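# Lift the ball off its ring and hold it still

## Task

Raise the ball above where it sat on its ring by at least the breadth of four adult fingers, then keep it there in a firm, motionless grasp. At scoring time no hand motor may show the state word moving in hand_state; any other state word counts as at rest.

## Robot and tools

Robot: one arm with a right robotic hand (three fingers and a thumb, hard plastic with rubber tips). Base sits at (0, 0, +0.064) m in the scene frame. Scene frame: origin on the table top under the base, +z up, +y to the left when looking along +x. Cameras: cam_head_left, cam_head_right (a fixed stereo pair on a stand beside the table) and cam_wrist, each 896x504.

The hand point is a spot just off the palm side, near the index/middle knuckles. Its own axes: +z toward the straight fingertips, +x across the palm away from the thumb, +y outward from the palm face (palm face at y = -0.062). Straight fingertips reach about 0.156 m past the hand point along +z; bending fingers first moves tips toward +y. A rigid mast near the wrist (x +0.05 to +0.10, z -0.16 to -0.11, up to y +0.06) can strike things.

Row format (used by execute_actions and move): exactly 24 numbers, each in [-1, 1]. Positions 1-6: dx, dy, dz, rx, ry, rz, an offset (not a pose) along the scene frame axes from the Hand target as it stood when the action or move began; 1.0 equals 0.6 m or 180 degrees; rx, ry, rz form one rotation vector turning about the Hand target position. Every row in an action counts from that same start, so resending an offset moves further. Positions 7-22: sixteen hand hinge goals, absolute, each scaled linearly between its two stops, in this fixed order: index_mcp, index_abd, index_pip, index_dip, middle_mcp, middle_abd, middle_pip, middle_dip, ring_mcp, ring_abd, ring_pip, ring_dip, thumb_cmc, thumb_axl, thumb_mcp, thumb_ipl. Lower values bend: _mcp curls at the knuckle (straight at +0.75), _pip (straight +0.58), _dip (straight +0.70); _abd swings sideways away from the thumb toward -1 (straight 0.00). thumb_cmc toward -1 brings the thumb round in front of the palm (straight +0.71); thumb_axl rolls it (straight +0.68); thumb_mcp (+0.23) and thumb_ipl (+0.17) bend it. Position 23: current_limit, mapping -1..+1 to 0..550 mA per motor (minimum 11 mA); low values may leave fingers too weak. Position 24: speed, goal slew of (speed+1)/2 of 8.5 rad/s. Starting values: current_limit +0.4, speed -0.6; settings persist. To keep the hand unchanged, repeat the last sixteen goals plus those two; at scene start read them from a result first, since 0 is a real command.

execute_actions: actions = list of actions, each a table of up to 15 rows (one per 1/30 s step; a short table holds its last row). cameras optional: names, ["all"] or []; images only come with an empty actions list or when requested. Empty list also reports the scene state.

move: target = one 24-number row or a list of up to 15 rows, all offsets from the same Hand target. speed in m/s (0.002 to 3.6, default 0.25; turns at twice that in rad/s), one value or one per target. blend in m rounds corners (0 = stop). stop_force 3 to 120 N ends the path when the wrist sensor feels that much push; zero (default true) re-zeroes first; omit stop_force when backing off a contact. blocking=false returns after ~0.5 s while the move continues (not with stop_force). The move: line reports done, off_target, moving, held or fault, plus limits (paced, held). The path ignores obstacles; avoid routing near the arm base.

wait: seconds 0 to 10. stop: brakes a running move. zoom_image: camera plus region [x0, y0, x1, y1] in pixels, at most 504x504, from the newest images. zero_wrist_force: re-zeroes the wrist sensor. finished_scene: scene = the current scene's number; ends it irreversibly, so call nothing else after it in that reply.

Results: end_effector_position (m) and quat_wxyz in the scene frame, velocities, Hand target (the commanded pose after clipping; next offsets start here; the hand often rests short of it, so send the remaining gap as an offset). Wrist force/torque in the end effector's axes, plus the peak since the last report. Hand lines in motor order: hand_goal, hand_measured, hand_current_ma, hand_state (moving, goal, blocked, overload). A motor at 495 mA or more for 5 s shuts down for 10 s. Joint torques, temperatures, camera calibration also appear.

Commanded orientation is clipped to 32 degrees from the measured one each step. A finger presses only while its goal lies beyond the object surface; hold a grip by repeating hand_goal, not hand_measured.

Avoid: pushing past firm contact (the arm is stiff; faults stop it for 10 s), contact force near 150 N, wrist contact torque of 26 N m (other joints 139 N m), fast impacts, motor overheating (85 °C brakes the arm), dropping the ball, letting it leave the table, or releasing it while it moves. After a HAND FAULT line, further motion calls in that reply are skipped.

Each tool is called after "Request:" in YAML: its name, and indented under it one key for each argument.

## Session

Request:
execute_actions:
  actions: []

Request:
zoom_image:
  camera: "cam_head_left"
  region: [400, 180, 560, 330]

Scene clock: 0.00 s.
end_effector_position=(+0.7087, -0.1967, +0.3479) hand_goal=(+0.754, +0.000, +0.576, +0.696, +0.754, +0.000, +0.576, +0.696, +0.754, +0.000, +0.576, +0.696, +0.714, +0.678, +0.226, +0.168) hand_measured=(+0.754, +0.000, +0.576, +0.696, +0.754, +0.000, +0.576, +0.696, +0.754, +0.000, +0.576, +0.696, +0.714, +0.678, +0.226, +0.168) hand_current_ma=(+0, +0, +0, +0, +0, +0, +0, +0, +0, +0, +0, +0, +0, +0, +0, +0) hand_state=(goal, goal, goal, goal, goal, goal, goal, goal, goal, goal, goal, goal, goal, goal, goal, goal) hand_current_limit=0.40 hand_speed=-0.60 end_effector_quat_wxyz=(-0.164, +0.823, +0.542, -0.034)
Joint positions: [-0.482 -0.994 0.899 -1.149 -1.473 -0.066]
Joint velocities: within noise
Joint torques (N m): no reading
Motor temperatures (°C): [28 29 28 38 34 36]
Wrist force (N): no reading
Wrist torque (N m): no reading
Wrist force, peak (N): no reading
Hand target: +0.7087, -0.1967, +0.3479; -0.164, +0.823, +0.542, -0.034
camera_calibration:
cam_wrist: T_world_to_cam=[[0.267759, -0.922059, -0.279486, -0.246915], [-0.447003, -0.375853, 0.811741, -0.0932516], [-0.853519, -0.0924194, -0.512801, 0.884861], [0, 0, 0, 1]] pos_world=[0.779675, -0.180941, 0.460444]

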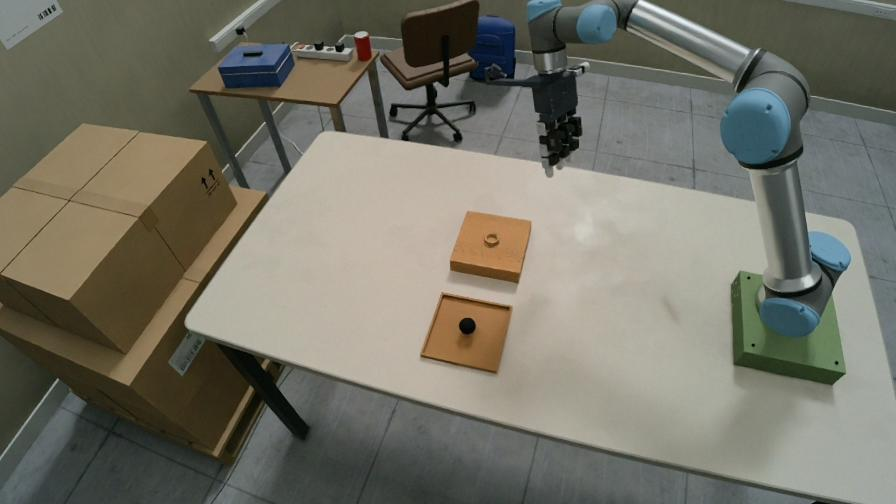

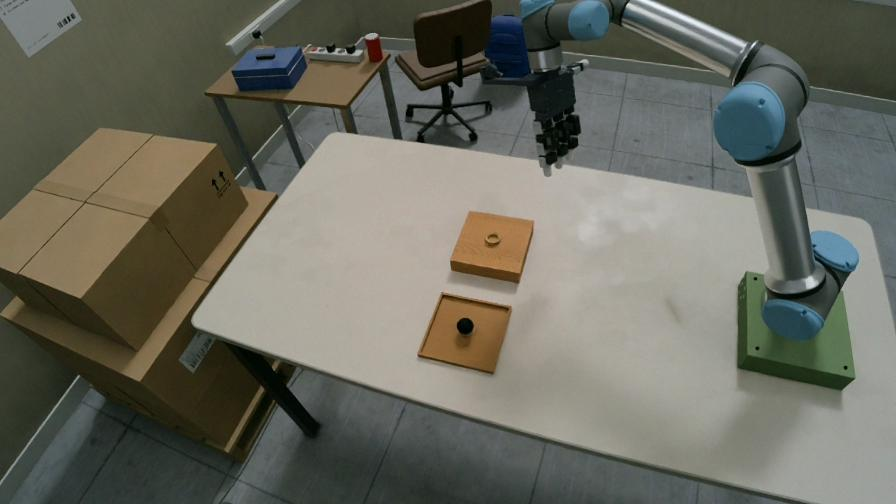

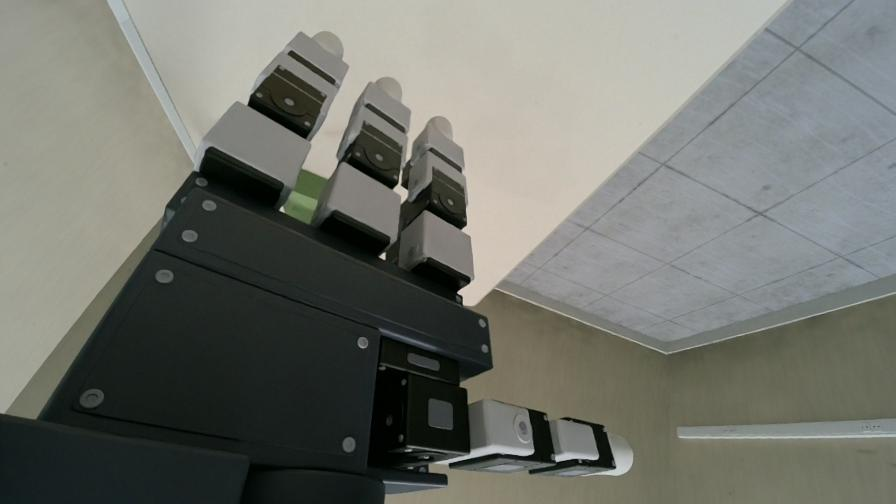

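Scaled by 3.150.

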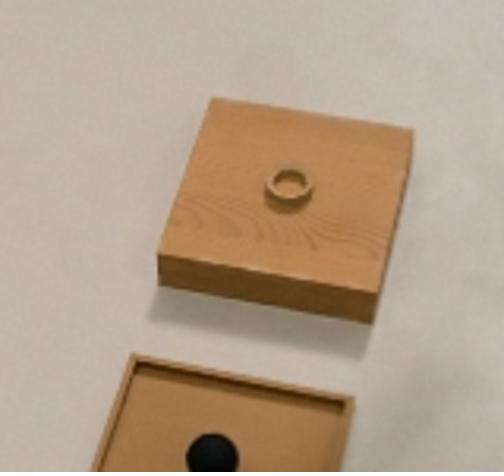

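Request:
zoom_image:
  camera: "cam_head_left"
  region: [435, 295, 500, 360]

Request:
zoom_image:
  camera: "cam_head_right"
  region: [435, 295, 500, 360]

Scaled by 7.754.

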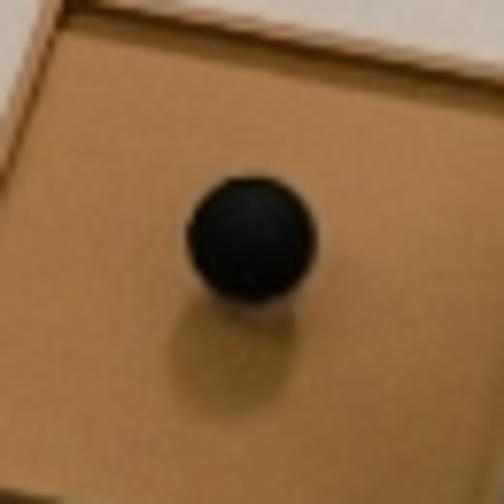

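Scaled by 7.754.

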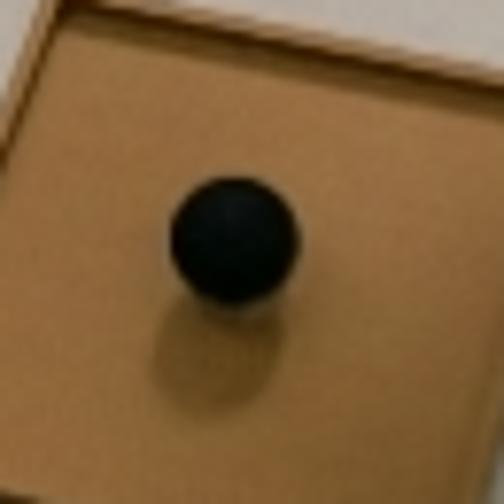

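Request:
move:
  target:
    - [0.0438,0.3778,-0.0465,-0.18,0.0605,0.4625,0.890,0,-0.182,-0.058,0.890,0,-0.182,-0.058,0.96,0,0.576,0.696,-0.686,0.678,0.056,-0.222,0.4,-0.6]
    - [0.0743,0.7427,-0.2132,-0.354,0.119,0.912,0.890,0,-0.182,-0.058,0.890,0,-0.182,-0.058,0.96,0,0.576,0.696,-0.686,0.678,0.056,-0.222,0.4,-0.6]
    - [0.0743,0.7427,-0.4498,-0.354,0.119,0.912,0.890,0,-0.182,-0.058,0.890,0,-0.182,-0.058,0.96,0,0.576,0.696,-0.686,0.678,0.056,-0.222,0.4,-0.6]
  speed: [0.5,0.5,0.25]
  blend: [0.05,0.03,0]
  cameras: ["all"]

Request:
zoom_image:
  camera: "cam_wrist"
  region: [380, 0, 730, 200]

Request:
zoom_image:
  camera: "cam_head_left"
  region: [420, 275, 510, 365]

Scene clock: 75.33 s.
end_effector_position=(+0.7533, +0.2489, +0.0781) hand_goal=(+0.890, +0.000, -0.182, -0.058, +0.890, +0.000, -0.182, -0.058, +0.960, +0.000, +0.576, +0.696, -0.686, +0.678, +0.056, -0.222) hand_measured=(+0.880, +0.000, -0.180, -0.054, +0.880, +0.000, -0.180, -0.054, +0.946, +0.000, +0.576, +0.696, -0.686, +0.678, +0.054, -0.220) hand_current_ma=(-8, +0, +0, +1, -8, +0, +1, +1, -13, +0, +0, +0, +0, +0, +0, +1) hand_state=(goal, goal, goal, goal, goal, goal, goal, goal, goal, goal, goal, goal, goal, goal, goal, goal) hand_current_limit=0.40 hand_speed=-0.60 end_effector_quat_wxyz=(+0.258, -0.428, +0.742, -0.447)
Joint positions: [0.255 -0.614 1.471 -3.338 -2.262 -2.692]
Joint torques (N m): [-14.37 -37.28 -30.41 -4.85 0.48 -1.65]
Wrist force (N): [0.3 0.3 0.2]
Wrist torque (N m): [0.29 -0.24 -0.06]
Wrist force, peak (N): [0.0 2.1 1.0]
Hand target: +0.7533, +0.2489, +0.0781; +0.258, -0.428, +0.742, -0.447
Off the commanded pose: 0.000 m, 0 deg.
move: done
camera_calibration:
cam_wrist: T_world_to_cam=[[0.104493, 0.815365, -0.569439, -0.210314], [-0.155302, 0.578927, 0.800453, -0.143376], [0.982325, 0.00479316, 0.187121, -0.636128], [0, 0, 0, 1]] pos_world=[0.624594, 0.257536, 0.114038]

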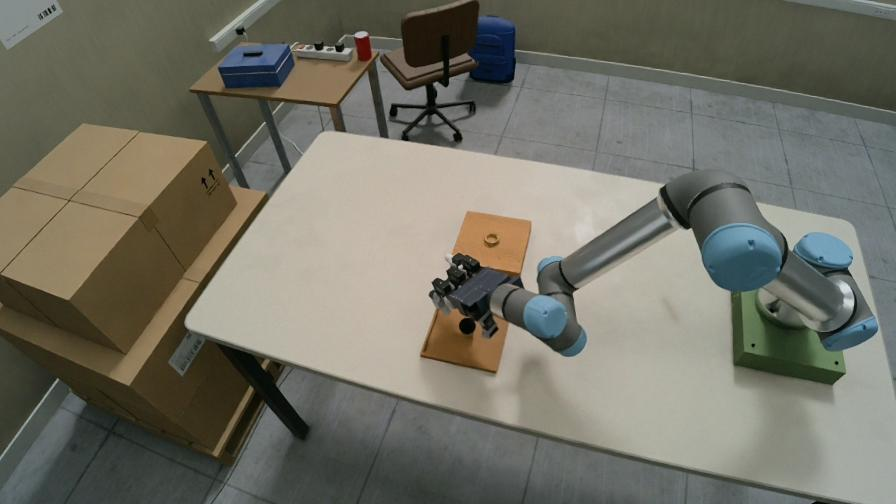

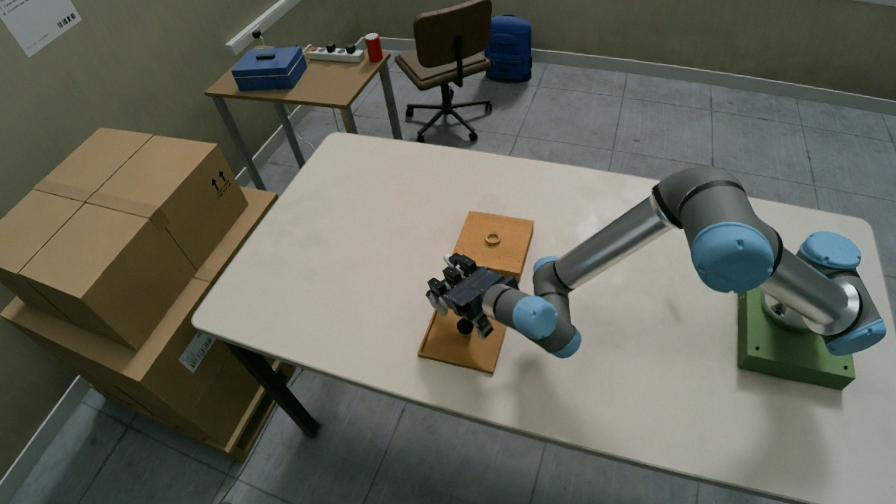

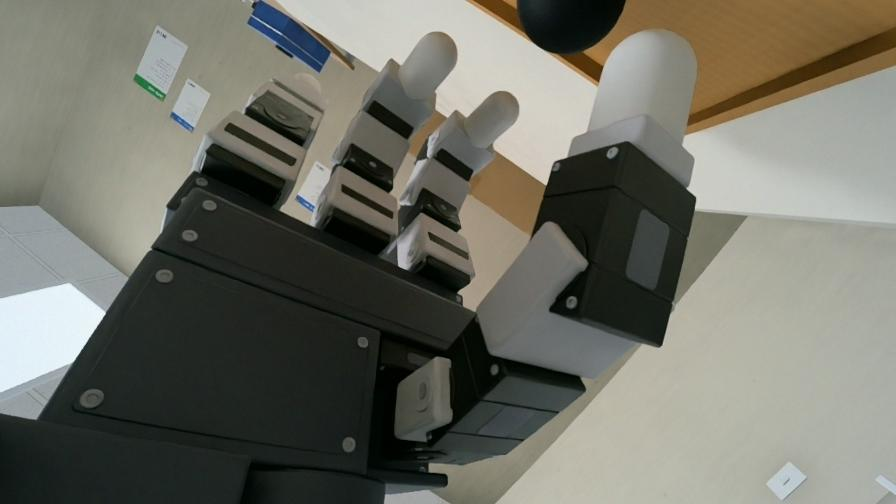

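Scaled by 1.440.

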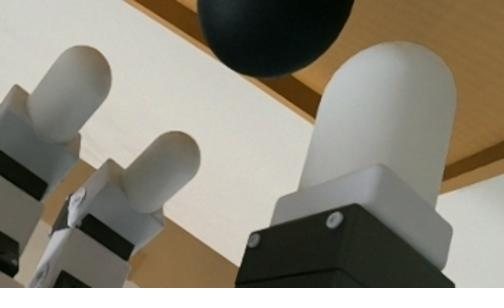

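Scaled by 5.600.

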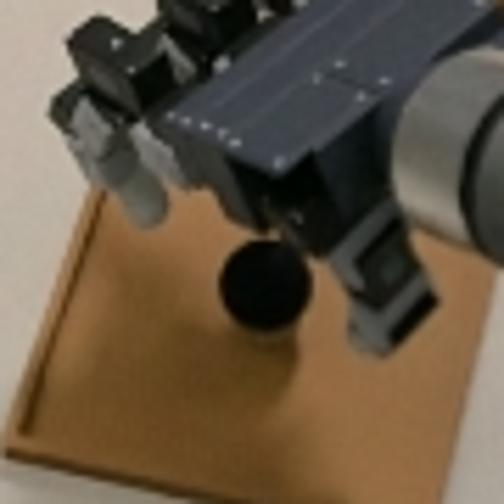

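Request:
move:
  target: [-0.0005,-0.0075,-0.0500,0,0,0,0.890,0,-0.182,-0.058,0.890,0,-0.182,-0.058,0.96,0,0.576,0.696,-0.686,0.678,0.056,-0.222,0.4,-0.6]
  speed: 0.1
  cameras: ["cam_wrist"]

Request:
zoom_image:
  camera: "cam_wrist"
  region: [380, 0, 730, 200]

Scene clock: 96.63 s.
end_effector_position=(+0.7530, +0.2444, +0.0481) hand_goal=(+0.890, +0.000, -0.182, -0.058, +0.890, +0.000, -0.182, -0.058, +0.960, +0.000, +0.576, +0.696, -0.686, +0.678, +0.056, -0.222) hand_measured=(+0.880, +0.000, -0.180, -0.054, +0.880, +0.000, -0.180, -0.054, +0.946, +0.000, +0.576, +0.696, -0.686, +0.678, +0.054, -0.220) hand_current_ma=(-8, +0, +0, +1, -8, +0, +1, +1, -13, +0, +0, +0, +0, +0, +0, +1) hand_state=(goal, goal, goal, goal, goal, goal, goal, goal, goal, goal, goal, goal, goal, goal, goal, goal) hand_current_limit=0.40 hand_speed=-0.60 end_effector_quat_wxyz=(+0.258, -0.428, +0.742, -0.447)
Joint positions: [0.249 -0.562 1.468 -3.389 -2.257 -2.697]
Joint torques (N m): [-13.81 -37.04 -29.82 -4.4 1.6 -1.52]
Wrist force (N): [0.4 -0.2 0.1]
Wrist torque (N m): [0.24 -0.26 -0.08]
Wrist force, peak (N): [0.3 -0.7 -0.5]
Hand target: +0.7530, +0.2444, +0.0481; +0.258, -0.428, +0.742, -0.447
Off the commanded pose: 0.000 m, 0 deg.
move: done
camera_calibration:
cam_wrist: T_world_to_cam=[[0.104586, 0.815319, -0.569489, -0.223739], [-0.155236, 0.578994, 0.800417, -0.116858], [0.982326, 0.00469249, 0.187122, -0.630173], [0, 0, 0, 1]] pos_world=[0.624295, 0.253035, 0.0840378]
Images, in order (width x height): cam_wrist 896x504.

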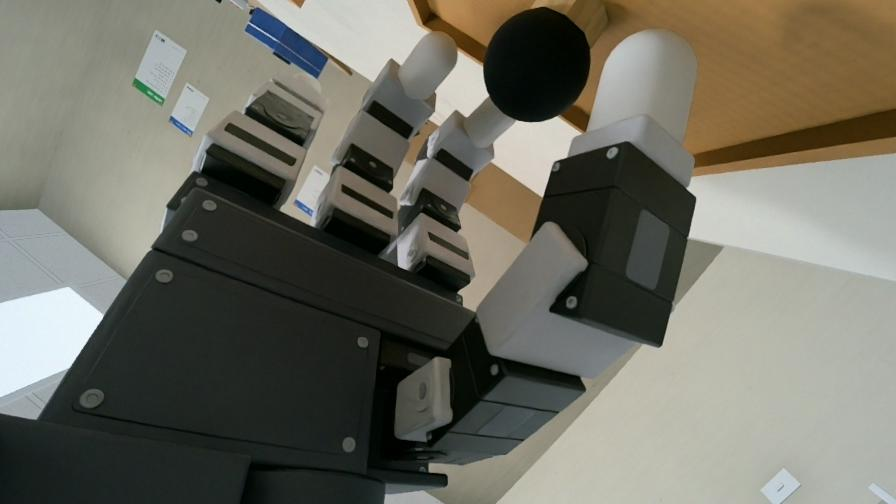

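Scaled by 1.440.

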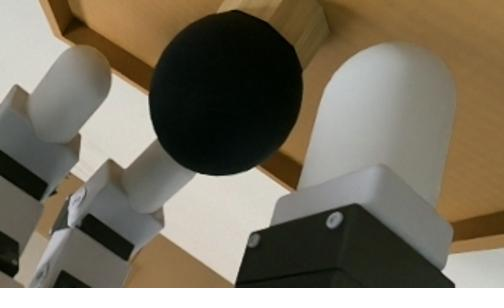

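Request:
move:
  target:
    - [0.0047,-0.0025,-0.0285,0,0,0,0.890,0,-0.182,-0.058,0.890,0,-0.182,-0.058,0.96,0,0.576,0.696,-0.686,0.678,0.056,-0.222,0.4,-0.6]
    - [0.0047,-0.0025,-0.0285,0,0,0,0.750,0,-0.255,-0.130,0.750,0,-0.255,-0.130,0.96,0,0.576,0.696,-0.686,0.678,-0.09,-0.222,0.4,-0.7]
    - [0.0047,-0.0025,-0.0285,0,0,0,0.47,0,-0.255,-0.130,0.47,0,-0.255,-0.130,0.96,0,0.576,0.696,-0.686,0.678,-0.335,-0.222,0.4,-0.9]
  speed: 0.1
  cameras: ["cam_wrist"]

Request:
zoom_image:
  camera: "cam_wrist"
  region: [380, 0, 730, 200]

Scene clock: 143.23 s.
end_effector_position=(+0.7558, +0.2429, +0.0310) hand_goal=(+0.470, +0.000, -0.254, -0.130, +0.470, +0.000, -0.254, -0.130, +0.960, +0.000, +0.576, +0.696, -0.686, +0.678, -0.334, -0.222) hand_measured=(+0.638, +0.002, -0.230, -0.128, +0.574, -0.006, -0.226, -0.126, +0.946, +0.000, +0.576, +0.696, -0.690, +0.676, -0.166, -0.204) hand_current_ma=(+385, +1, +26, +1, +289, -3, +34, +1, -13, +0, +0, +0, -1, -1, +385, +25) hand_state=(blocked, goal, blocked, goal, blocked, goal, blocked, goal, goal, goal, goal, goal, goal, goal, blocked, goal) hand_current_limit=0.40 hand_speed=-0.90 end_effector_quat_wxyz=(+0.258, -0.428, +0.742, -0.447)
Joint positions: [0.245 -0.527 1.452 -3.41 -2.255 -2.7]
Joint torques (N m): [-12.6 -40.11 -24.96 -2.82 1.1 -1.45]
Wrist force (N): [0.8 -7.2 -0.8]
Wrist torque (N m): [0.14 -0.23 -0.11]
Wrist force, peak (N): [0.7 -7.3 -0.9]
Hand target: +0.7558, +0.2429, +0.0310; +0.258, -0.428, +0.742, -0.447
Off the commanded pose: 0.000 m, 0 deg.
move: done
camera_calibration:
cam_wrist: T_world_to_cam=[[0.104586, 0.815319, -0.569489, -0.232465], [-0.155236, 0.578994, 0.800417, -0.10181], [0.982326, 0.00469249, 0.187122, -0.629716], [0, 0, 0, 1]] pos_world=[0.627095, 0.251435, 0.0669378]
Images, in order (width x height): cam_wrist 896x504.

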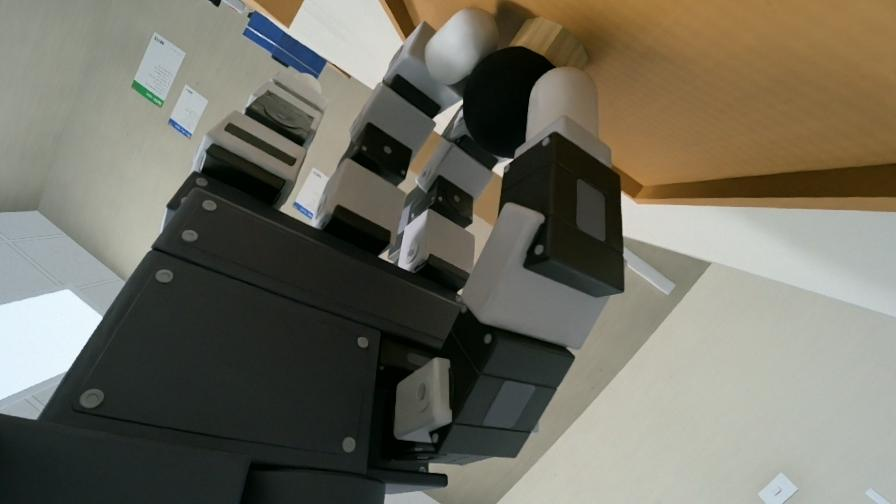

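Scaled by 1.440.

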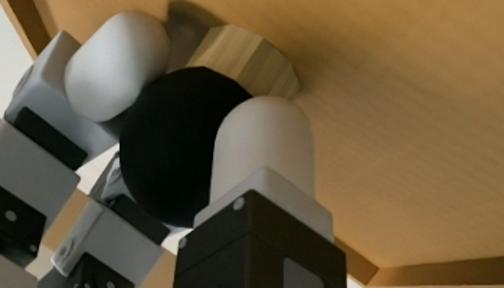

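Request:
move:
  target: [0,0,0.025,0,0,0,0.47,0,-0.255,-0.130,0.47,0,-0.255,-0.130,0.96,0,0.576,0.696,-0.686,0.678,-0.335,-0.222,0.4,-0.9]
  speed: 0.03
  cameras: ["cam_wrist"]

Request:
zoom_image:
  camera: "cam_wrist"
  region: [380, 0, 730, 200]

Scene clock: 157.37 s.
end_effector_position=(+0.7558, +0.2429, +0.0459) hand_goal=(+0.470, +0.000, -0.254, -0.130, +0.470, +0.000, -0.254, -0.130, +0.960, +0.000, +0.576, +0.696, -0.686, +0.678, -0.334, -0.222) hand_measured=(+0.610, +0.006, -0.212, -0.112, +0.556, -0.006, -0.218, -0.116, +0.946, +0.000, +0.576, +0.696, -0.686, +0.678, -0.166, -0.192) hand_current_ma=(+385, +2, +65, +19, +214, -3, +52, +11, -13, +0, +0, +0, +0, +0, +385, +60) hand_state=(blocked, goal, blocked, goal, blocked, goal, blocked, goal, goal, goal, goal, goal, goal, goal, blocked, blocked) hand_current_limit=0.40 hand_speed=-0.90 end_effector_quat_wxyz=(+0.258, -0.428, +0.742, -0.447)
Joint positions: [0.245 -0.555 1.459 -3.389 -2.255 -2.7]
Joint torques (N m): [14.14 -63.31 -4.24 -0.06 -2.23 -0.83]
Wrist force (N): [-0.1 0.5 0.3]
Wrist torque (N m): [0.29 -0.18 -0.12]
Wrist force, peak (N): [1.0 -7.6 -1.1]
Hand target: +0.7558, +0.2429, +0.0460; +0.258, -0.428, +0.742, -0.447
Off the commanded pose: 0.000 m, 0 deg.
move: done
camera_calibration:
cam_wrist: T_world_to_cam=[[0.104588, 0.815313, -0.569497, -0.223979], [-0.155235, 0.579002, 0.800412, -0.113738], [0.982325, 0.0046924, 0.187122, -0.632505], [0, 0, 0, 1]] pos_world=[0.627095, 0.251435, 0.0818378]
Images, in order (width x height): cam_wrist 896x504.

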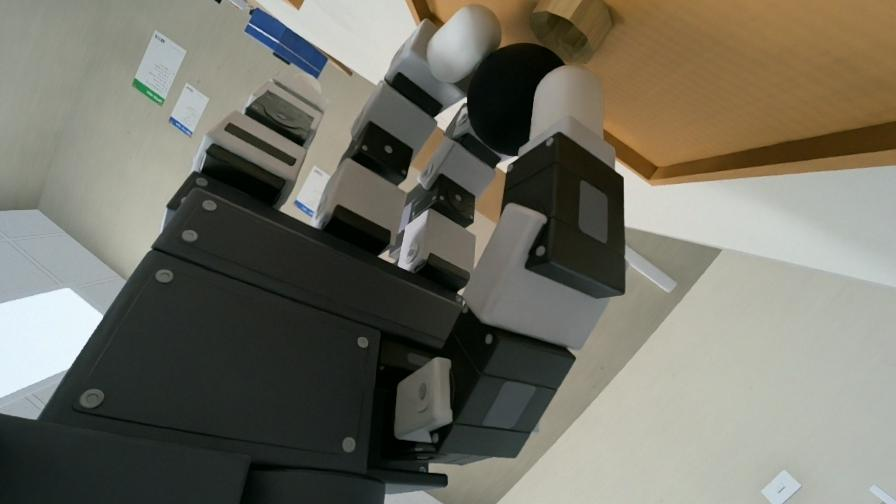

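Scaled by 1.440.

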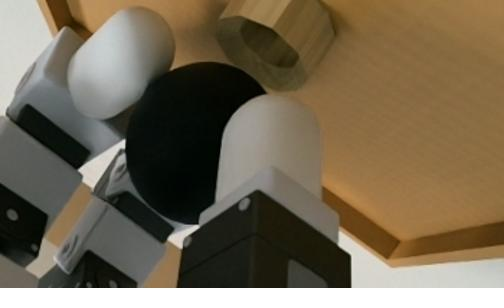

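Request:
move:
  target: [0,0,0.18,0,0,0,0.47,0,-0.255,-0.130,0.47,0,-0.255,-0.130,0.96,0,0.576,0.696,-0.686,0.678,-0.335,-0.222,0.4,-0.9]
  speed: 0.1
  cameras: ["cam_wrist","cam_head_left"]

Scene clock: 167.27 s.
end_effector_position=(+0.7558, +0.2429, +0.1539) hand_goal=(+0.470, +0.000, -0.254, -0.130, +0.470, +0.000, -0.254, -0.130, +0.960, +0.000, +0.576, +0.696, -0.686, +0.678, -0.334, -0.222) hand_measured=(+0.610, +0.006, -0.212, -0.110, +0.554, -0.006, -0.218, -0.116, +0.946, +0.000, +0.576, +0.696, -0.686, +0.678, -0.166, -0.192) hand_current_ma=(+385, +2, +66, +19, +212, -3, +53, +11, -13, +0, +0, +0, +0, +0, +385, +61) hand_state=(blocked, goal, blocked, goal, blocked, goal, blocked, goal, goal, goal, goal, goal, goal, goal, blocked, blocked) hand_current_limit=0.40 hand_speed=-0.90 end_effector_quat_wxyz=(+0.258, -0.428, +0.742, -0.447)
Joint positions: [0.246 -0.74 1.475 -3.22 -2.255 -2.7]
Joint torques (N m): [13.69 -58.31 -32.02 0.09 -2.74 1.95]
Wrist force (N): [0.1 0.8 0.5]
Wrist torque (N m): [0.32 -0.22 -0.10]
Wrist force, peak (N): [0.5 1.6 0.7]
Hand target: +0.7558, +0.2429, +0.1540; +0.258, -0.428, +0.742, -0.447
Off the commanded pose: 0.000 m, 0 deg.
move: done
camera_calibration:
cam_wrist: T_world_to_cam=[[0.104506, 0.815318, -0.569505, -0.162422], [-0.155293, 0.578994, 0.800406, -0.200144], [0.982325, 0.00479248, 0.187122, -0.652738], [0, 0, 0, 1]] pos_world=[0.627095, 0.251436, 0.189838]
Images, in order (width x height): cam_head_left 896x504, cam_wrist 896x504.

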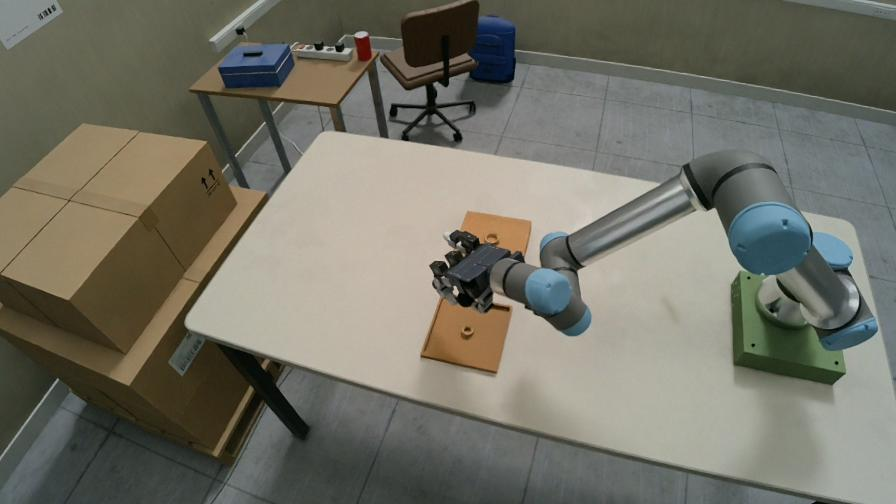

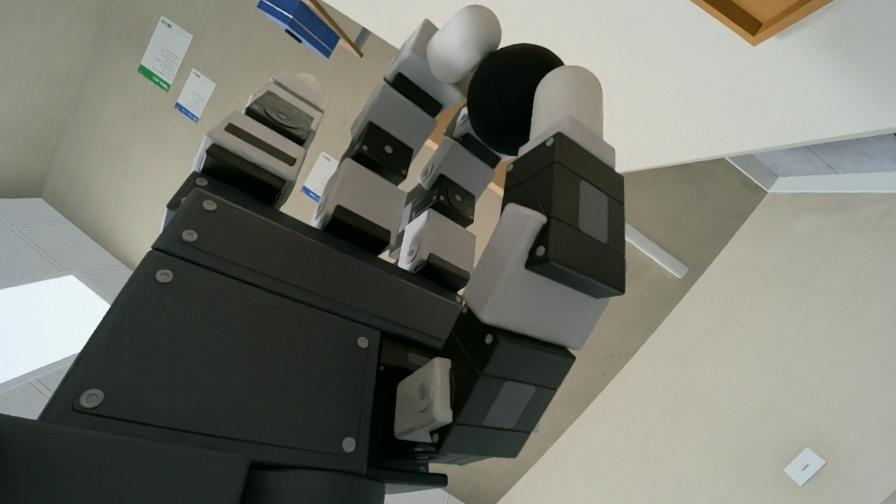

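Request:
finished_scene:
  scene: 3

The scene is finished: the task was done.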